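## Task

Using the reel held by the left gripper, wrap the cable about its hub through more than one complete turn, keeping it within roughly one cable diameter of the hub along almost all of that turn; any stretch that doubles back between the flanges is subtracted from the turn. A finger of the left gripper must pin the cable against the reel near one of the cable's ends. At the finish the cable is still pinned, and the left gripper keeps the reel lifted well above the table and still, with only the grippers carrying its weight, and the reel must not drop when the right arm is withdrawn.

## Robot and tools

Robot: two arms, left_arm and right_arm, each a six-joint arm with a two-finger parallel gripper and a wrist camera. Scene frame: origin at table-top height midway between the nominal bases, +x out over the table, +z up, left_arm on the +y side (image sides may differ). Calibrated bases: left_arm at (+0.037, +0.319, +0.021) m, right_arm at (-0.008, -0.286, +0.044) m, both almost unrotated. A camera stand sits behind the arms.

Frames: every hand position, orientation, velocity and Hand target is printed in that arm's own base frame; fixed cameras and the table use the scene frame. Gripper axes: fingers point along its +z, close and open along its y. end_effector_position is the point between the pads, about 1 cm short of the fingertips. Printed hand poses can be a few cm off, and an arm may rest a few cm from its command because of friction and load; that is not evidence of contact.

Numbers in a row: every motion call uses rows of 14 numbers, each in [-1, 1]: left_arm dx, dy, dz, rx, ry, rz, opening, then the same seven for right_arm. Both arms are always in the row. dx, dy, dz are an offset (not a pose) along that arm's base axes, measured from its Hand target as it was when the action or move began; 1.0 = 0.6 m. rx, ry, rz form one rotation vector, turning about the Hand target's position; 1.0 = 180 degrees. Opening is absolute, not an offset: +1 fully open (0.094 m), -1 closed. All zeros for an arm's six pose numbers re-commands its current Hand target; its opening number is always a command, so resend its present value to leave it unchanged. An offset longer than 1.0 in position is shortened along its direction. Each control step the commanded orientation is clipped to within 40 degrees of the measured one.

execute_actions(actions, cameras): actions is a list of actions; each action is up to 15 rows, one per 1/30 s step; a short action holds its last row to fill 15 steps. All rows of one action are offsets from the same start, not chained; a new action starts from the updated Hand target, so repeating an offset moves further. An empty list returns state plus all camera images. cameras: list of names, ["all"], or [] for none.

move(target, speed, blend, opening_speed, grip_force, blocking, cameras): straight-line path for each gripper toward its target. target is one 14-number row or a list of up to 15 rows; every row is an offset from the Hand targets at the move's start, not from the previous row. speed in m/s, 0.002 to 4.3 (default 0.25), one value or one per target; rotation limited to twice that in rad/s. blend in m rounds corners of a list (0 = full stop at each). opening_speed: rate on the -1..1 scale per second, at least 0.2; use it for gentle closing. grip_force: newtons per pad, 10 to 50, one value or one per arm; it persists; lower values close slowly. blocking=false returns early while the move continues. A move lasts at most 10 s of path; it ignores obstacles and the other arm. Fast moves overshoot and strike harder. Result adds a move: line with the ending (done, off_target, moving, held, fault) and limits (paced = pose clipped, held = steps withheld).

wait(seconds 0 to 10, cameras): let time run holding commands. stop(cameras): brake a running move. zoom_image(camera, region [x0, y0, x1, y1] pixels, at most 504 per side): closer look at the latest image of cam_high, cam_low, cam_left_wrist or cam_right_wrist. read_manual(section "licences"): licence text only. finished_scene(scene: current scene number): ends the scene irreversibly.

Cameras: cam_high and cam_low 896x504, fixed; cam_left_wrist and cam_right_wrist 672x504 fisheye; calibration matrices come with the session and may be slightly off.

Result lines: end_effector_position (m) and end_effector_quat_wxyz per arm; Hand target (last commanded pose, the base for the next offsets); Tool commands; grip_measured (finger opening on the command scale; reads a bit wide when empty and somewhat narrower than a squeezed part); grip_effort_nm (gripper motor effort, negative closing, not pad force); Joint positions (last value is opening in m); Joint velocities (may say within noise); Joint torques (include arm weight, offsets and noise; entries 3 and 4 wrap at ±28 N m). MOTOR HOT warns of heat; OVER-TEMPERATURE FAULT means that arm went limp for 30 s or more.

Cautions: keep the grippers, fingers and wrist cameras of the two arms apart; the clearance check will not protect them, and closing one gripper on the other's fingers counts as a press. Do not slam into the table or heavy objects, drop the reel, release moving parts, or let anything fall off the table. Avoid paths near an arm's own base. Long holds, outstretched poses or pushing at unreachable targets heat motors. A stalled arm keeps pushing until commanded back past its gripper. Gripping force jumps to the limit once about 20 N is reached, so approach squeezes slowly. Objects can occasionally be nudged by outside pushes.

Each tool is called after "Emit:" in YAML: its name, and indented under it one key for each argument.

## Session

Emit:
execute_actions:
  actions: []

Emit:
zoom_image:
  camera: "cam_left_wrist"
  region: [120, 180, 420, 440]

Emit:
zoom_image:
  camera: "cam_high"
  region: [100, 0, 500, 240]

Emit:
zoom_image:
  camera: "cam_low"
  region: [340, 110, 540, 310]

Scene clock: 0.00 s.
left_arm: end_effector_position=(+0.2846, -0.3035, +0.3849) grip_measured=-0.874 grip_effort_nm=n/a end_effector_quat_wxyz=(+0.368, +0.433, +0.790, -0.231) | right_arm: end_effector_position=(+0.4895, +0.0204, +0.4915) grip_measured=+1.000 grip_effort_nm=n/a end_effector_quat_wxyz=(+0.672, +0.106, +0.706, +0.197)
Joint positions: left_arm=[-0.7 0.94 1.111 -0.877 0.282 0.173 0.006] | right_arm=[-0.009 0.963 1.005 -0.061 -0.145 0.432 0.094]
Joint velocities: within noise
Joint torques (N m): no reading
Heat: left arm: hottest elbow 37 °C; right arm: hottest elbow 38 °C.
Hand target: left_arm +0.2861, -0.3053, +0.4162; +0.396, +0.430, +0.776, -0.239 | right_arm +0.4885, +0.0204, +0.5134; +0.686, +0.102, +0.693, +0.199
Tool commands: left_gripper/opening=-0.974225 right_gripper/opening=+1.0
camera_calibration:
cam_left_wrist: T_world_to_cam=[[-0.834469, -0.544544, 0.0844531, 0.0372033], [-0.514077, 0.714084, -0.475193, 0.587292], [0.198457, -0.439949, -0.875819, 0.261143], [0, 0, 0, 1]] pos_world=[0.281133, -0.284227, 0.504649]
cam_right_wrist: T_world_to_cam=[[0.163194, -0.917591, -0.362485, 0.12105], [-0.464085, 0.252829, -0.848942, 0.677878], [0.870628, 0.306766, -0.38458, -0.137258], [0, 0, 0, 1]] pos_world=[0.414339, -0.0182068, 0.566571]

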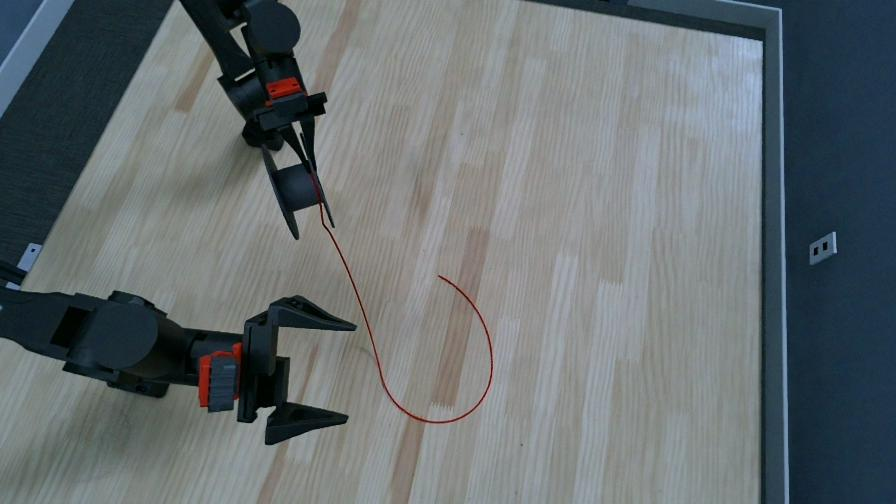

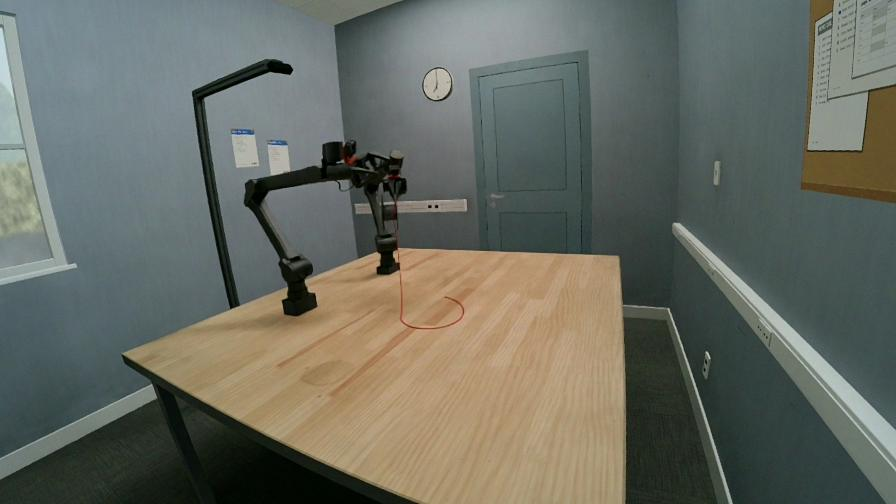

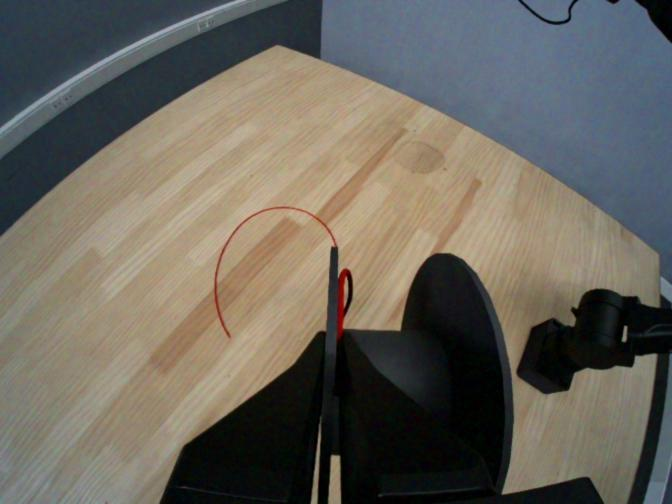

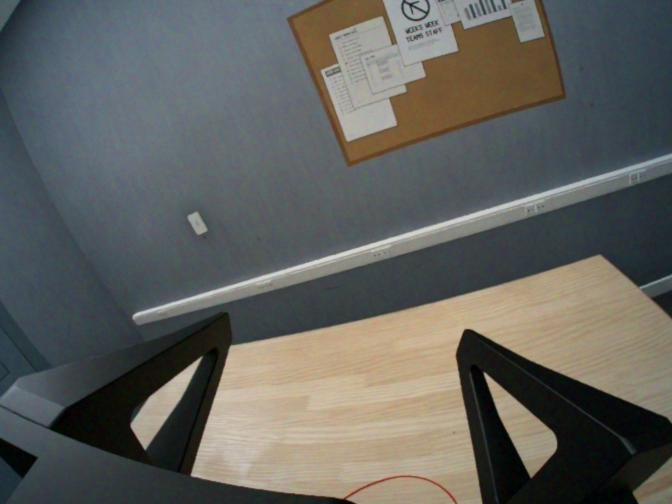

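Scaled by 1.680 from the camera's 672x504 image, which has a finer 960x720 frame.

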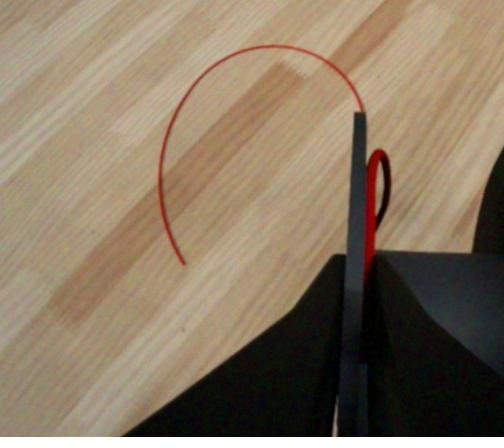

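Scaled by 1.260.

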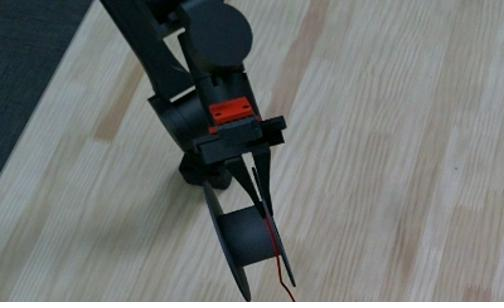

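Scaled by 2.520.

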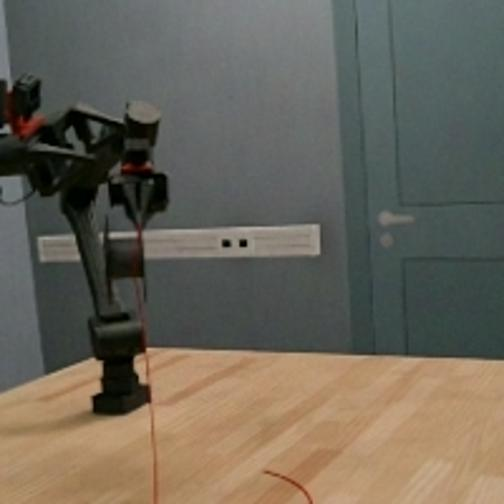

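Emit:
move:
  target: [0.1317,0.155,0.2,0,0,0.1717,-0.974225, -0.2458,0.2483,-0.4957,-0.1201,-0.0746,0.2896,0.3]
  speed: 0.2
  cameras: ["all"]

Emit:
zoom_image:
  camera: "cam_low"
  region: [330, 110, 530, 340]

Emit:
zoom_image:
  camera: "cam_high"
  region: [150, 0, 550, 300]

Emit:
zoom_image:
  camera: "cam_left_wrist"
  region: [220, 200, 520, 460]

Scene clock: 91.17 s.
left_arm: end_effector_position=(+0.3614, -0.2176, +0.4906) grip_measured=-0.874 grip_effort_nm=-1.03 end_effector_quat_wxyz=(+0.411, +0.227, +0.875, -0.114) | right_arm: end_effector_position=(+0.3430, +0.1638, +0.2173) grip_measured=+0.302 grip_effort_nm=-0.11 end_effector_quat_wxyz=(+0.609, -0.349, +0.616, +0.358)
Joint positions: left_arm=[-0.548 1.024 1.453 -1.118 -0.018 -0.032 0.006] | right_arm=[0.054 1.147 0.304 0.838 -0.992 0.012 0.061]
Joint torques (N m): left_arm=[1.38 -7.18 16.72 1.66 -0.15 -0.27] | right_arm=[1.61 -3.31 7.27 2.21 -0.09 -0.2]
Heat: left arm: hottest elbow 60 °C; right arm: hottest elbow 55 °C.
Hand target: left_arm +0.3652, -0.2122, +0.5363; +0.445, +0.207, +0.862, -0.125 | right_arm +0.3410, +0.1692, +0.2160; +0.609, -0.359, +0.609, +0.359
Off the commanded pose: left_arm 0.046 m, 5 deg | right_arm 0.006 m, 1 deg.
move: off_target (left_arm)
camera_calibration:
cam_left_wrist: T_world_to_cam=[[-0.461745, -0.885592, 0.0501863, -0.0528877], [-0.796154, 0.388839, -0.46362, 0.641124], [0.391064, -0.25403, -0.884612, 0.351324], [0, 0, 0, 1]] pos_world=[0.348622, -0.206884, 0.610677]
cam_right_wrist: T_world_to_cam=[[0.885639, -0.461946, 0.0474376, -0.234296], [-0.153477, -0.387587, -0.908967, 0.352362], [0.43828, 0.797736, -0.41416, -0.0847645], [0, 0, 0, 1]] pos_world=[0.298731, 0.0959585, 0.296294]

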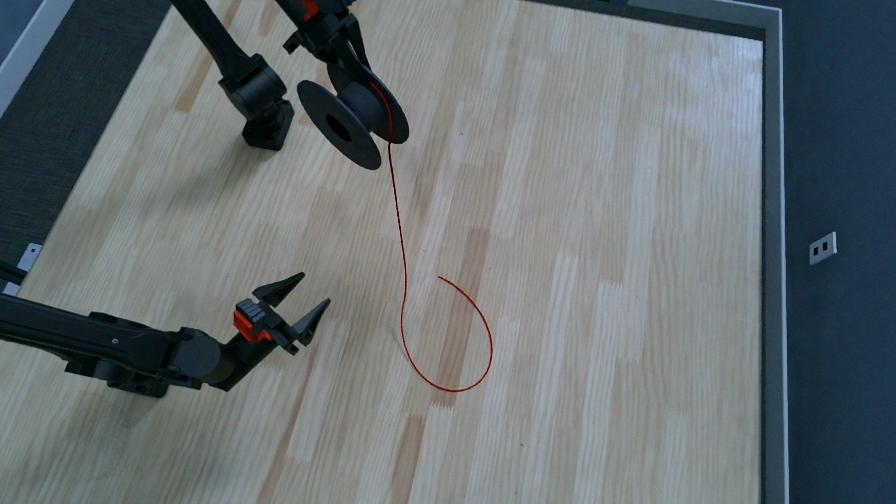

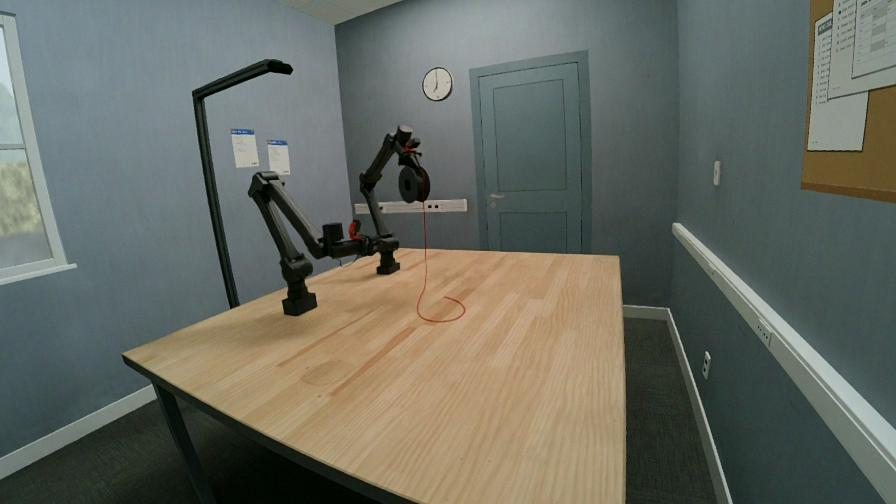

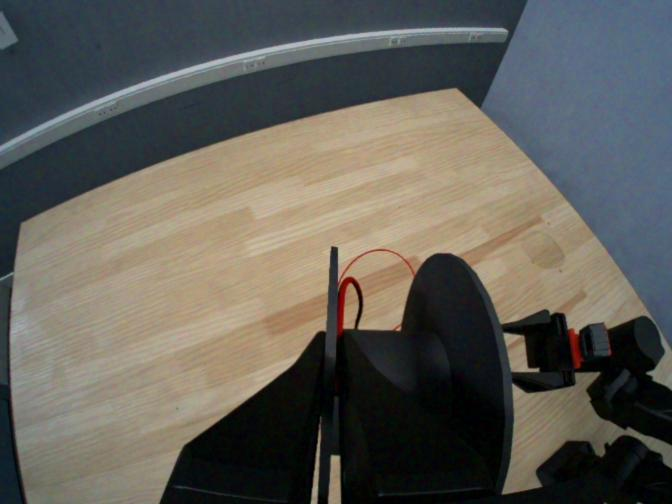

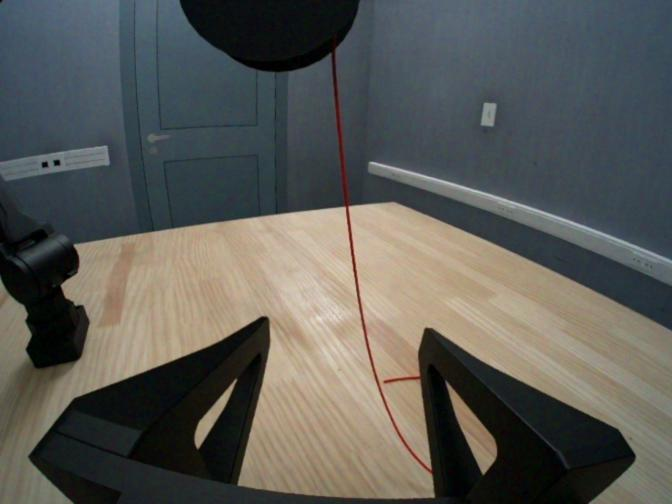

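Scaled by 2.191.

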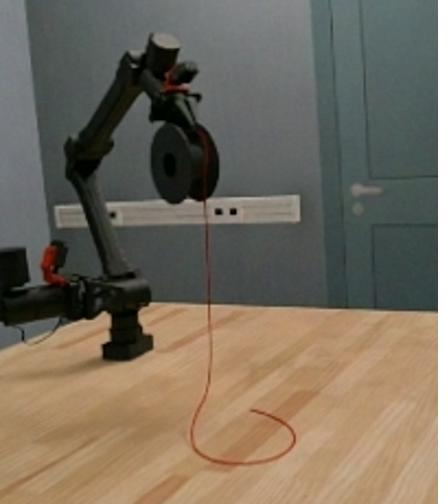

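Scaled by 1.260.

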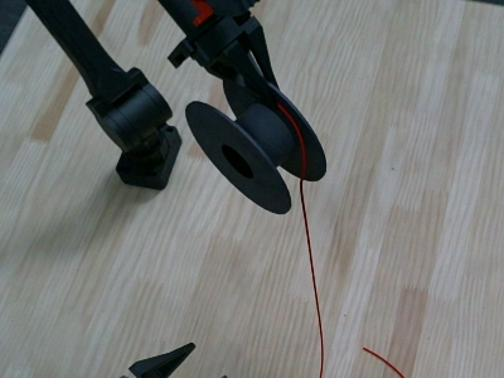

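Scaled by 1.680 from the camera's 672x504 image, which has a finer 960x720 frame.

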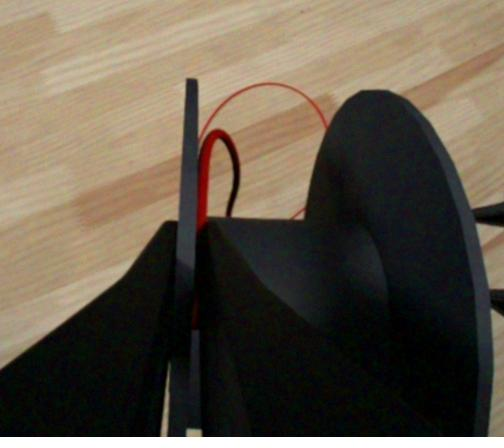

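Emit:
move:
  target:
    - [-0.0592,0.0342,-0.015,-0.107,-0.185,0,-0.974225, 0.066,0.032,-0.0716,-0.0202,-0.0365,0,0.3]
    - [-0.1087,0.0587,-0.1038,-0.2139,-0.3698,0,-0.974225, 0.1317,0.0638,-0.1433,-0.0404,-0.0729,0,0.3]
  speed: 0.2
  blend: 0.03
  cameras: ["all"]

Emit:
zoom_image:
  camera: "cam_low"
  region: [330, 110, 530, 340]

Emit:
zoom_image:
  camera: "cam_high"
  region: [200, 20, 500, 280]

Emit:
zoom_image:
  camera: "cam_left_wrist"
  region: [220, 200, 520, 460]

Scene clock: 164.97 s.
left_arm: end_effector_position=(+0.3033, -0.1807, +0.4656) grip_measured=-0.874 grip_effort_nm=-1.03 end_effector_quat_wxyz=(+0.870, +0.097, +0.411, -0.254) | right_arm: end_effector_position=(+0.4114, +0.2002, +0.1246) grip_measured=+0.302 grip_effort_nm=-0.10 end_effector_quat_wxyz=(+0.641, -0.426, +0.573, +0.282)
Joint positions: left_arm=[-0.548 0.808 0.419 1.087 -0.025 -0.032 0.006] | right_arm=[0.15 1.714 0.44 1.242 -0.904 -0.249 0.061]
Joint torques (N m): left_arm=[0.62 -2.67 9.87 2.43 -0.2 -0.02] | right_arm=[1.44 -8.18 6.43 2.14 0.23 -0.2]
Heat: left arm: hottest elbow 71 °C; right arm: hottest elbow 46 °C.
Hand target: left_arm +0.3000, -0.1770, +0.4740; +0.877, +0.091, +0.397, -0.254 | right_arm +0.4200, +0.2075, +0.1301; +0.651, -0.435, +0.557, +0.276
Off the commanded pose: left_arm 0.010 m, 2 deg | right_arm 0.013 m, 2 deg.
move: off_target (right_arm)
camera_calibration:
cam_left_wrist: T_world_to_cam=[[-0.546265, -0.833809, 0.079727, -0.0245295], [0.206977, -0.226603, -0.951741, 0.380834], [0.811637, -0.503401, 0.296365, -0.361084], [0, 0, 0, 1]] pos_world=[0.200845, -0.115925, 0.471424]
cam_right_wrist: T_world_to_cam=[[0.857342, -0.429799, 0.283262, -0.297882], [0.0301282, -0.507451, -0.861154, 0.235168], [0.513864, 0.746838, -0.42211, -0.20209], [0, 0, 0, 1]] pos_world=[0.352149, 0.142236, 0.20159]

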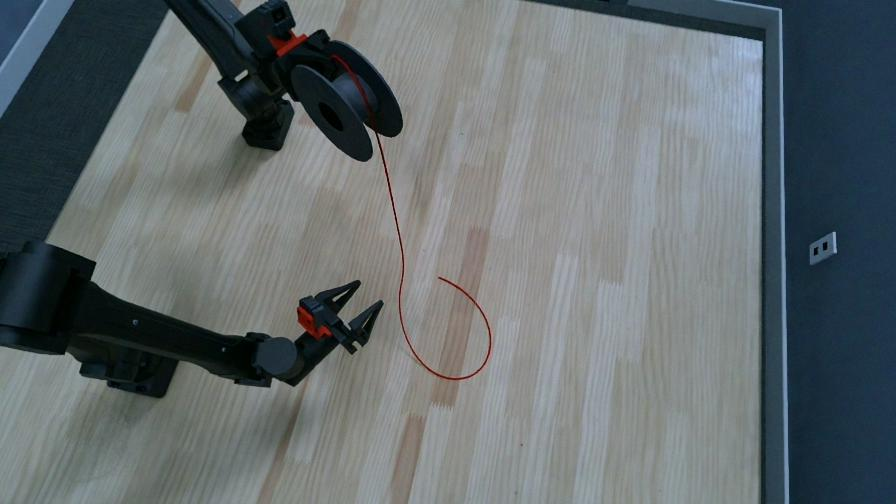

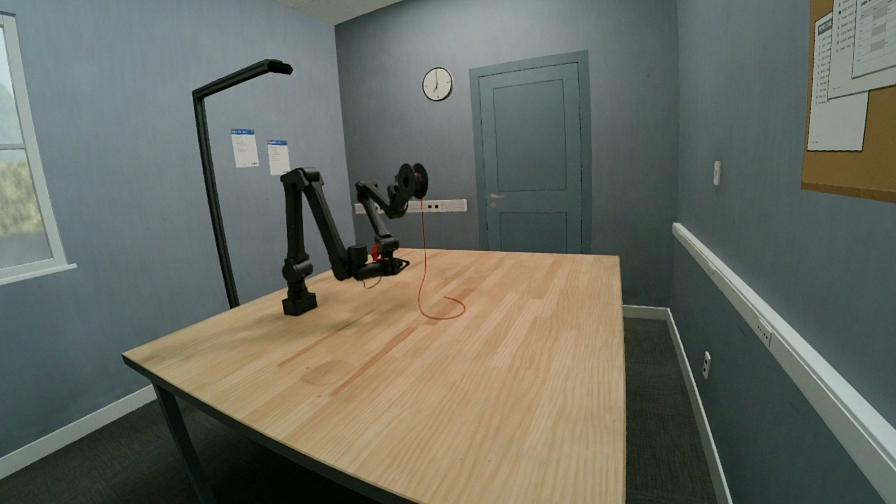

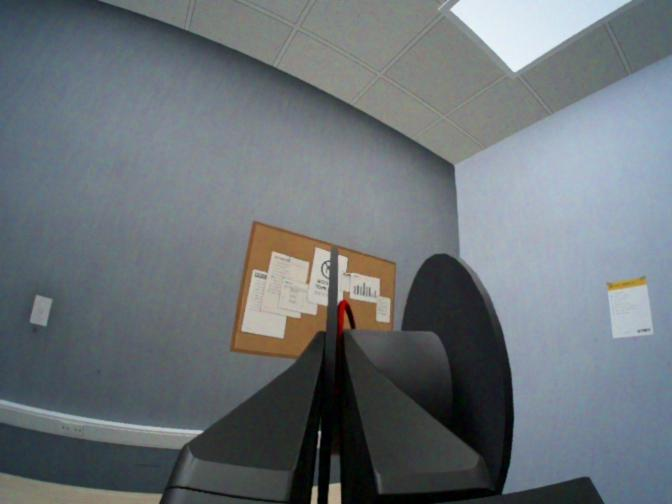

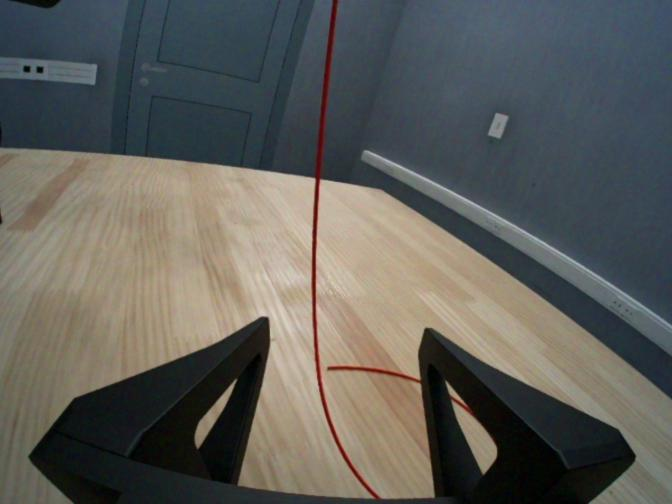

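Scaled by 2.191.

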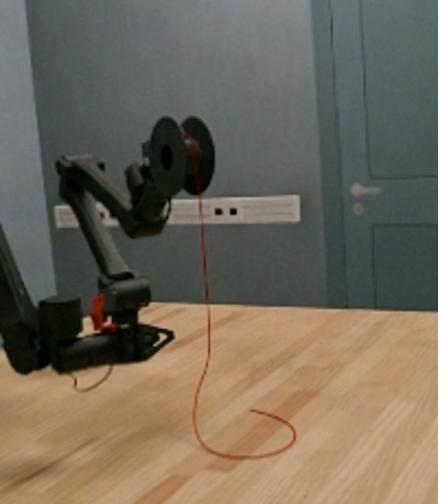

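Scaled by 1.680.

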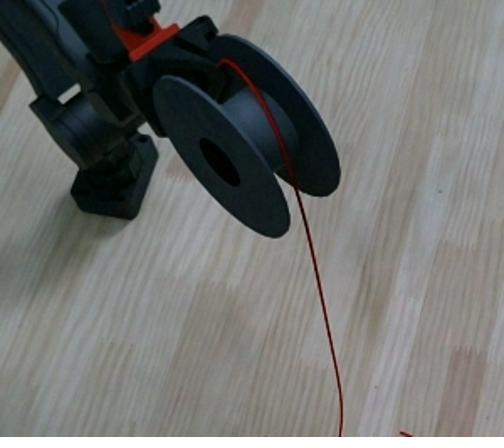

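Scaled by 1.680 from the camera's 672x504 image, which has a finer 960x720 frame.

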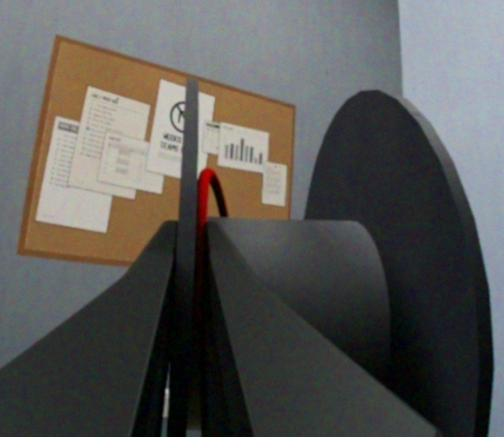

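Emit:
move:
  target: [0,0,0,0,0,0,-0.974225, 0.017,0.067,0.006,0,0,0,0.3]
  speed: 0.15
  cameras: ["cam_right_wrist"]

Scene clock: 176.40 s.
left_arm: end_effector_position=(+0.3034, -0.1807, +0.4655) grip_measured=-0.874 grip_effort_nm=-1.03 end_effector_quat_wxyz=(+0.870, +0.097, +0.411, -0.254) | right_arm: end_effector_position=(+0.4212, +0.2400, +0.1321) grip_measured=+0.302 grip_effort_nm=-0.11 end_effector_quat_wxyz=(+0.648, -0.429, +0.564, +0.279)
Joint positions: left_arm=[-0.548 0.809 0.419 1.088 -0.025 -0.032 0.006] | right_arm=[0.259 1.725 0.49 1.227 -0.798 -0.249 0.061]
Joint torques (N m): left_arm=[0.5 -2.61 10.11 2.56 -0.22 -0.11] | right_arm=[1.38 -10.58 6.91 1.13 0.27 -0.16]
Heat: left arm: hottest elbow 64 °C; right arm: hottest elbow 44 °C.
Hand target: left_arm +0.3000, -0.1770, +0.4740; +0.877, +0.091, +0.397, -0.254 | right_arm +0.4302, +0.2479, +0.1337; +0.651, -0.435, +0.557, +0.276
Off the commanded pose: left_arm 0.010 m, 2 deg | right_arm 0.012 m, 1 deg.
move: off_target (right_arm)
camera_calibration:
cam_right_wrist: T_world_to_cam=[[0.851573, -0.428344, 0.302233, -0.291703], [0.0518172, -0.504922, -0.861608, 0.251873], [0.521669, 0.749383, -0.407783, -0.239538], [0, 0, 0, 1]] pos_world=[0.360315, 0.181733, 0.207499]
Images, in order (width x height): cam_right_wrist 672x504.

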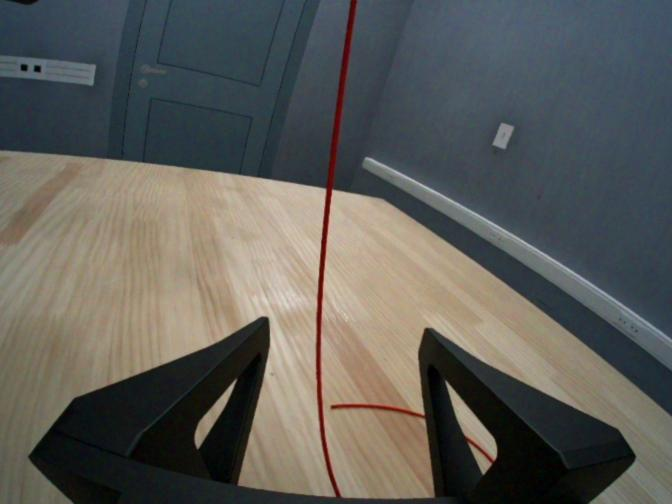

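Emit:
move:
  target: [0,0,0,0,0,0,-0.974225, 0.0247,0.0435,0,0,0,0,0.3]
  speed: 0.15
  cameras: ["cam_right_wrist","cam_low"]

Emit:
zoom_image:
  camera: "cam_low"
  region: [370, 180, 490, 330]

Scene clock: 196.80 s.
left_arm: end_effector_position=(+0.3034, -0.1807, +0.4655) grip_measured=-0.874 grip_effort_nm=-1.03 end_effector_quat_wxyz=(+0.870, +0.097, +0.411, -0.254) | right_arm: end_effector_position=(+0.4360, +0.2652, +0.1317) grip_measured=+0.302 grip_effort_nm=-0.11 end_effector_quat_wxyz=(+0.647, -0.429, +0.565, +0.279)
Joint positions: left_arm=[-0.548 0.809 0.419 1.088 -0.025 -0.032 0.006] | right_arm=[0.315 1.754 0.549 1.196 -0.742 -0.249 0.061]
Joint torques (N m): left_arm=[0.91 -2.49 9.87 2.44 -0.21 -0.08] | right_arm=[0.91 -9.99 7.05 1.1 0.29 -0.15]
Heat: left arm: hottest elbow 57 °C; right arm: hottest elbow 43 °C.
Hand target: left_arm +0.3000, -0.1770, +0.4740; +0.877, +0.091, +0.397, -0.254 | right_arm +0.4450, +0.2739, +0.1336; +0.651, -0.435, +0.557, +0.276
Off the commanded pose: left_arm 0.010 m, 2 deg | right_arm 0.013 m, 1 deg.
move: off_target (right_arm)
camera_calibration:
cam_right_wrist: T_world_to_cam=[[0.85187, -0.428069, 0.301786, -0.293583], [0.0510319, -0.505618, -0.861247, 0.263929], [0.521261, 0.749071, -0.408876, -0.265876], [0, 0, 0, 1]] pos_world=[0.375216, 0.206934, 0.207197]
Images, in order (width x height): cam_low 896x504, cam_right_wrist 672x504.

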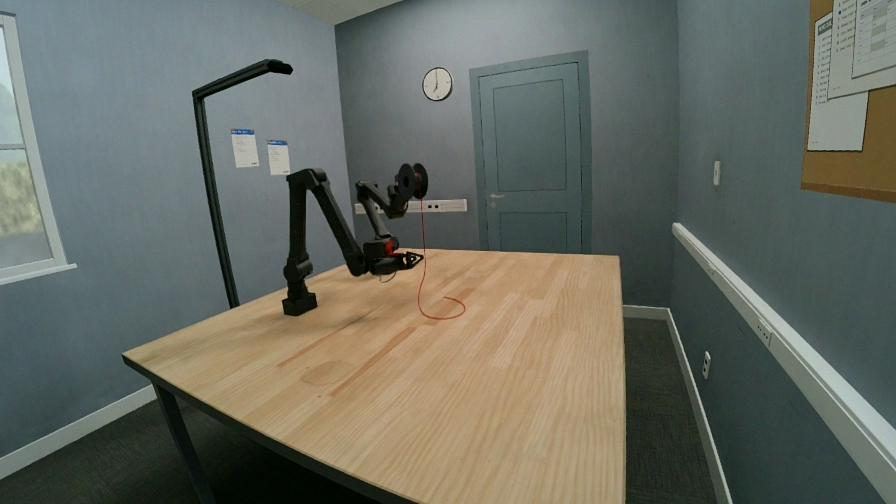

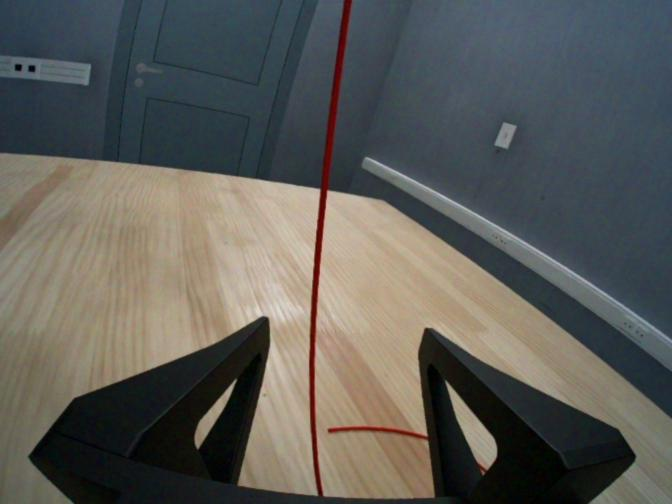

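Scaled by 3.360.

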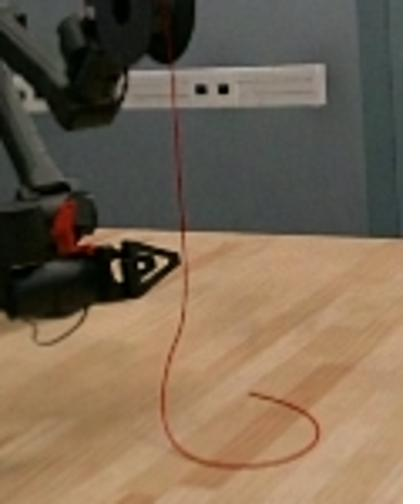

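Emit:
move:
  target:
    - [0,0,0,0,0,0,-0.974225, 0.0107,0.0533,0,0,0,0,0.3]
    - [0,0,0,0,0,0,-0.974225, 0.0107,0.0533,0,0,0,0,-1]
  speed: 0.12
  grip_force: [50, 20]
  cameras: ["cam_right_wrist","cam_low"]

Scene clock: 209.27 s.
left_arm: end_effector_position=(+0.3034, -0.1807, +0.4655) grip_measured=-0.874 grip_effort_nm=-1.03 end_effector_quat_wxyz=(+0.870, +0.097, +0.411, -0.254) | right_arm: end_effector_position=(+0.4427, +0.2961, +0.1313) grip_measured=-0.967 grip_effort_nm=-0.11 end_effector_quat_wxyz=(+0.647, -0.430, +0.565, +0.279)
Joint positions: left_arm=[-0.548 0.809 0.419 1.088 -0.025 -0.032 0.006] | right_arm=[0.386 1.778 0.597 1.172 -0.671 -0.249 0.002]
Joint velocities: left_arm=[within noise] | right_arm=[0.015 -0.005 0.007 -0.002 -0.007 0.007 -0.012]
Joint torques (N m): left_arm=[0.09 -3.14 9.99 2.47 -0.23 -0.06] | right_arm=[0.91 -10.75 7.6 1.02 0.24 -0.16]
Heat: left arm: hottest elbow 55 °C; right arm: hottest elbow 43 °C.
Hand target: left_arm +0.3000, -0.1770, +0.4740; +0.877, +0.091, +0.397, -0.254 | right_arm +0.4514, +0.3058, +0.1336; +0.651, -0.435, +0.557, +0.276
Off the commanded pose: left_arm 0.010 m, 2 deg | right_arm 0.013 m, 1 deg.
grip_force (N): 50, 20
move: moving (right_arm; no rest 5 s after target 2's new opening was sent); target 2's new opening was sent with right_arm's hand 0.013 m and 1 deg from that target
camera_calibration:
cam_right_wrist: T_world_to_cam=[[0.852156, -0.427767, 0.301405, -0.286117], [0.0502371, -0.506447, -0.860807, 0.279406], [0.52087, 0.748684, -0.410082, -0.292275], [0, 0, 0, 1]] pos_world=[0.382017, 0.237935, 0.206895]
Images, in order (width x height): cam_low 896x504, cam_right_wrist 672x504.

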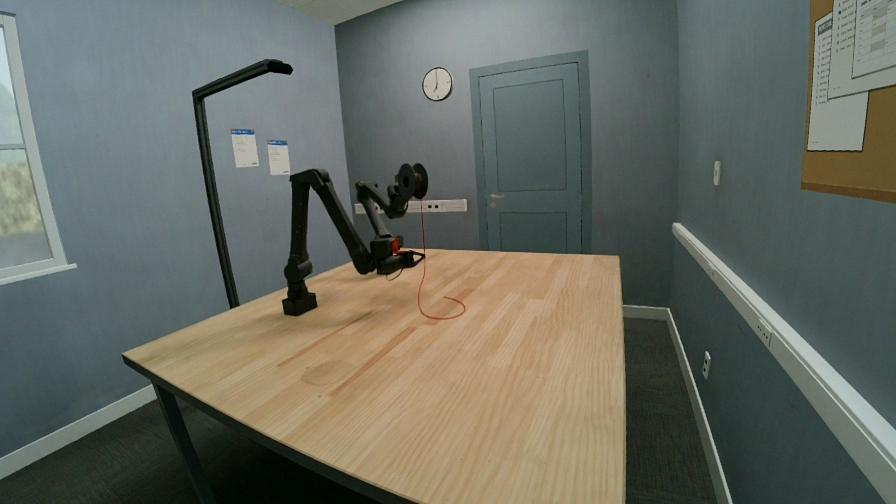

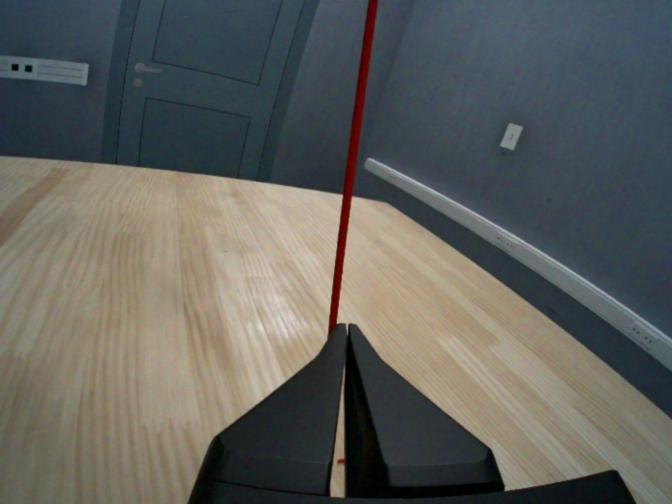

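Emit:
move:
  target:
    - [0,0,0,0,0,0,-0.974225, 0,0,0,0,0,0,0.1]
    - [0,0,0,0,0,0,-0.974225, 0.009,0.029,0,0,0,0,0.1]
    - [0,0,0,0,0,0,-0.974225, 0.009,0.029,0,0,0,0,-1]
  speed: 0.12
  cameras: ["cam_right_wrist","cam_low"]

Scene clock: 221.77 s.
left_arm: end_effector_position=(+0.3034, -0.1807, +0.4655) grip_measured=-0.874 grip_effort_nm=-1.03 end_effector_quat_wxyz=(+0.870, +0.097, +0.411, -0.254) | right_arm: end_effector_position=(+0.4486, +0.3126, +0.1311) grip_measured=-0.929 grip_effort_nm=-0.46 end_effector_quat_wxyz=(+0.647, -0.430, +0.565, +0.278)
Joint positions: left_arm=[-0.548 0.809 0.419 1.088 -0.025 -0.032 0.006] | right_arm=[0.419 1.795 0.63 1.155 -0.637 -0.25 0.003]
Joint torques (N m): left_arm=[0.5 -3.08 10.06 2.54 -0.19 -0.11] | right_arm=[1.32 -11.05 7.77 0.98 0.28 -0.16]
Heat: left arm: hottest elbow 53 °C; right arm: hottest elbow 43 °C.
Hand target: left_arm +0.3000, -0.1770, +0.4740; +0.877, +0.091, +0.397, -0.254 | right_arm +0.4568, +0.3232, +0.1335; +0.651, -0.435, +0.557, +0.276
Off the commanded pose: left_arm 0.010 m, 2 deg | right_arm 0.014 m, 1 deg.
grip_force (N): 50, 20
move: off_target (right_arm); target 3's new opening was sent with right_arm's hand 0.014 m and 1 deg from that target
camera_calibration:
cam_right_wrist: T_world_to_cam=[[0.851902, -0.42811, 0.301636, -0.283791], [0.0497128, -0.507262, -0.860357, 0.287753], [0.521336, 0.747935, -0.410855, -0.307598], [0, 0, 0, 1]] pos_world=[0.387819, 0.254536, 0.206793]
Images, in order (width x height): cam_low 896x504, cam_right_wrist 672x504.

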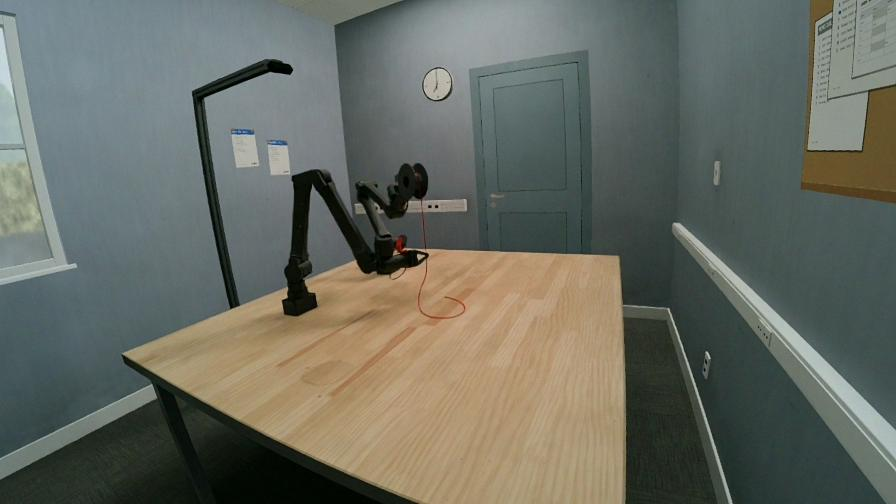

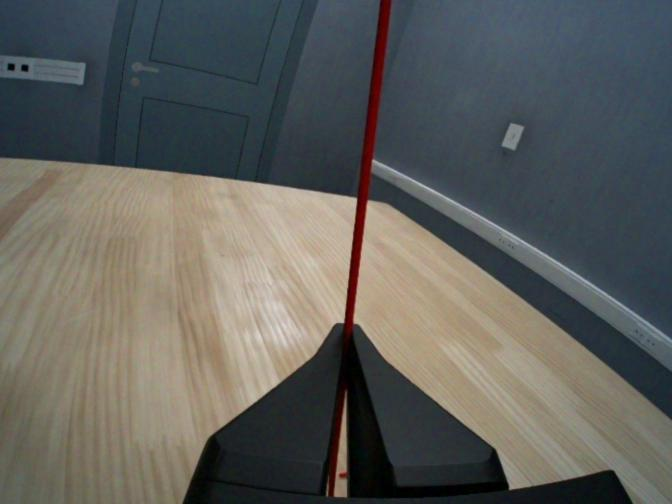

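Emit:
move:
  target:
    - [0,0,0,0,0,0,-0.974225, -0.2085,0.0463,0.055,0.0808,0.1458,0,-1]
    - [0,0,0,0,0,0,-0.974225, -0.3145,0.065,0.0992,0.1213,0.2188,0,-1]
  speed: 0.25
  blend: 0.03
  cameras: ["all"]

Emit:
zoom_image:
  camera: "cam_low"
  region: [330, 130, 510, 320]

Emit:
zoom_image:
  camera: "cam_high"
  region: [200, 20, 500, 280]

Scene clock: 252.93 s.
left_arm: end_effector_position=(+0.3034, -0.1807, +0.4655) grip_measured=-0.874 grip_effort_nm=-1.03 end_effector_quat_wxyz=(+0.870, +0.097, +0.411, -0.254) | right_arm: end_effector_position=(+0.2736, +0.3599, +0.1887) grip_measured=-0.929 grip_effort_nm=-0.48 end_effector_quat_wxyz=(+0.499, -0.190, +0.684, +0.498)
Joint positions: left_arm=[-0.548 0.809 0.419 1.088 -0.025 -0.032 0.006] | right_arm=[0.839 1.349 0.334 1.007 -0.216 0.512 0.003]
Joint torques (N m): left_arm=[1.32 -3.31 10 2.58 -0.24 -0.1] | right_arm=[0.85 -7.65 6.3 1.18 0.28 0.02]
Heat: left arm: hottest elbow 51 °C; right arm: hottest elbow 43 °C.
Hand target: left_arm +0.3000, -0.1770, +0.4740; +0.877, +0.091, +0.397, -0.254 | right_arm +0.2681, +0.3622, +0.1931; +0.495, -0.189, +0.681, +0.505
Off the commanded pose: left_arm 0.010 m, 2 deg | right_arm 0.007 m, 1 deg.
grip_force (N): 50, 20
move: done
camera_calibration:
cam_left_wrist: T_world_to_cam=[[-0.546265, -0.833809, 0.079727, -0.0245503], [0.206977, -0.226603, -0.951741, 0.380696], [0.811637, -0.503401, 0.296365, -0.361186], [0, 0, 0, 1]] pos_world=[0.200945, -0.116025, 0.471324]
cam_right_wrist: T_world_to_cam=[[0.802966, -0.408178, -0.434323, 0.0132606], [-0.535399, -0.173759, -0.826532, 0.403564], [0.261905, 0.896213, -0.358061, -0.220449], [0, 0, 0, 1]] pos_world=[0.263156, 0.273105, 0.260383]

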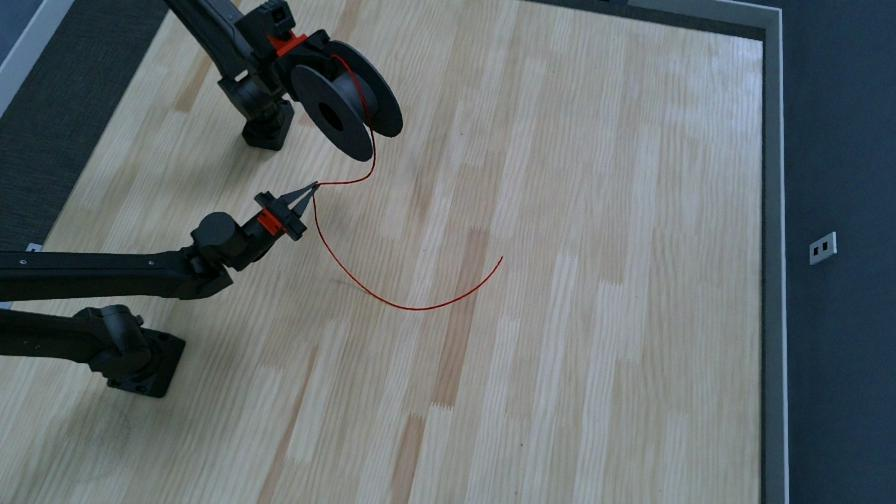

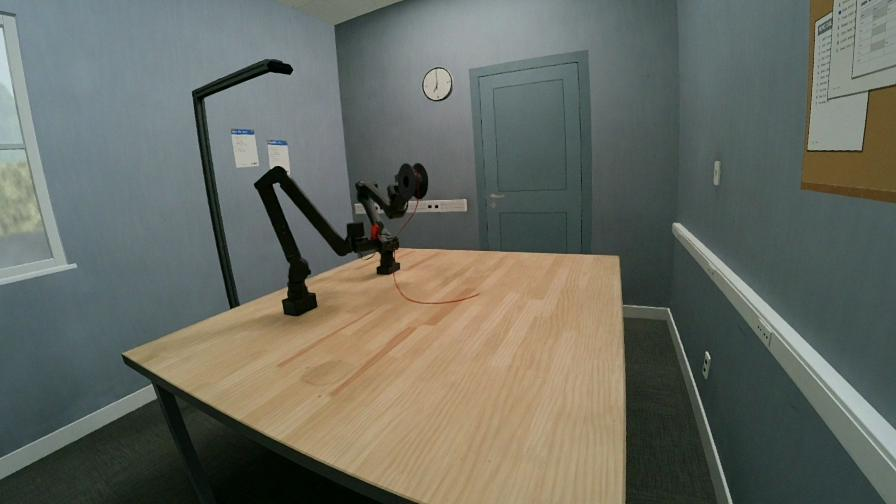

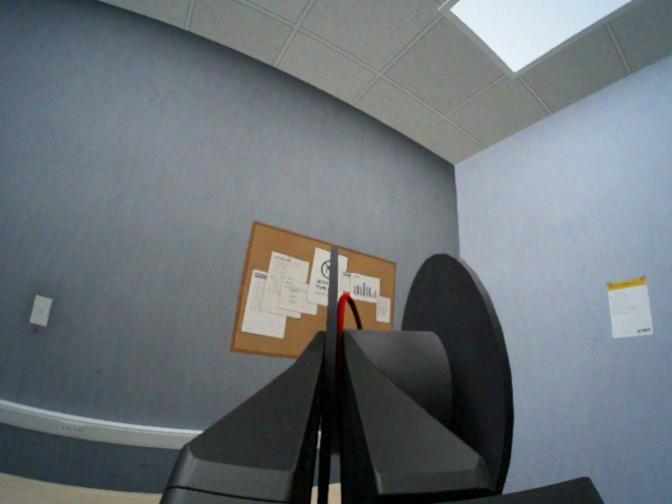

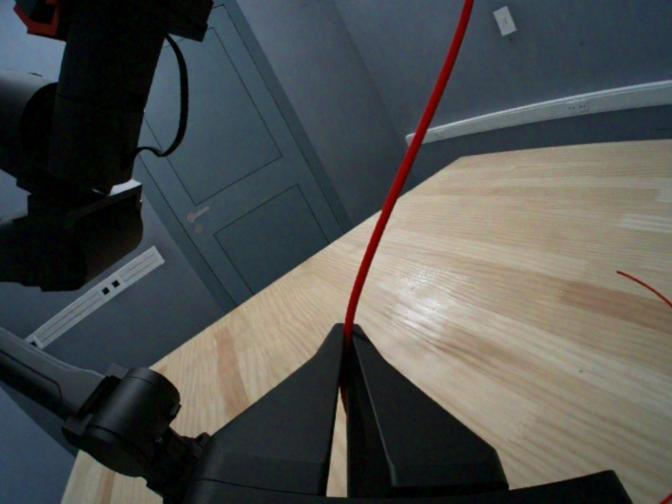

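Scaled by 2.653.

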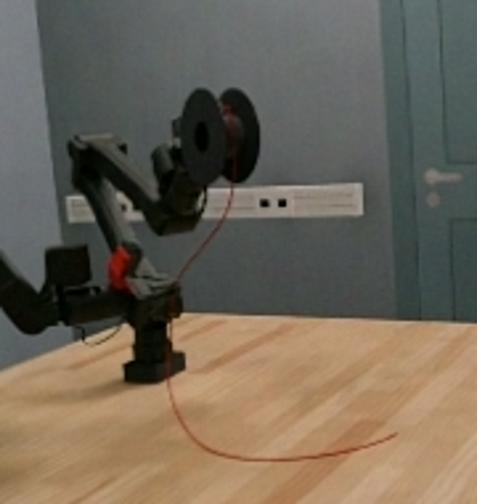

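Scaled by 1.680.

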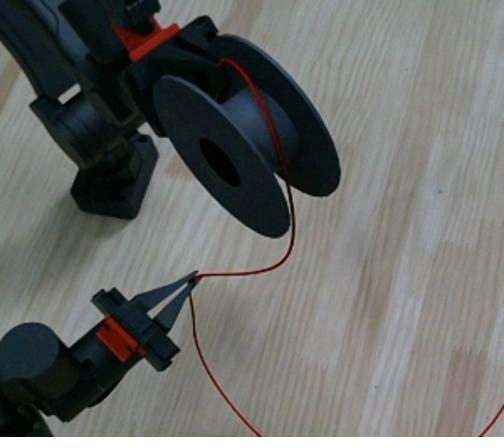

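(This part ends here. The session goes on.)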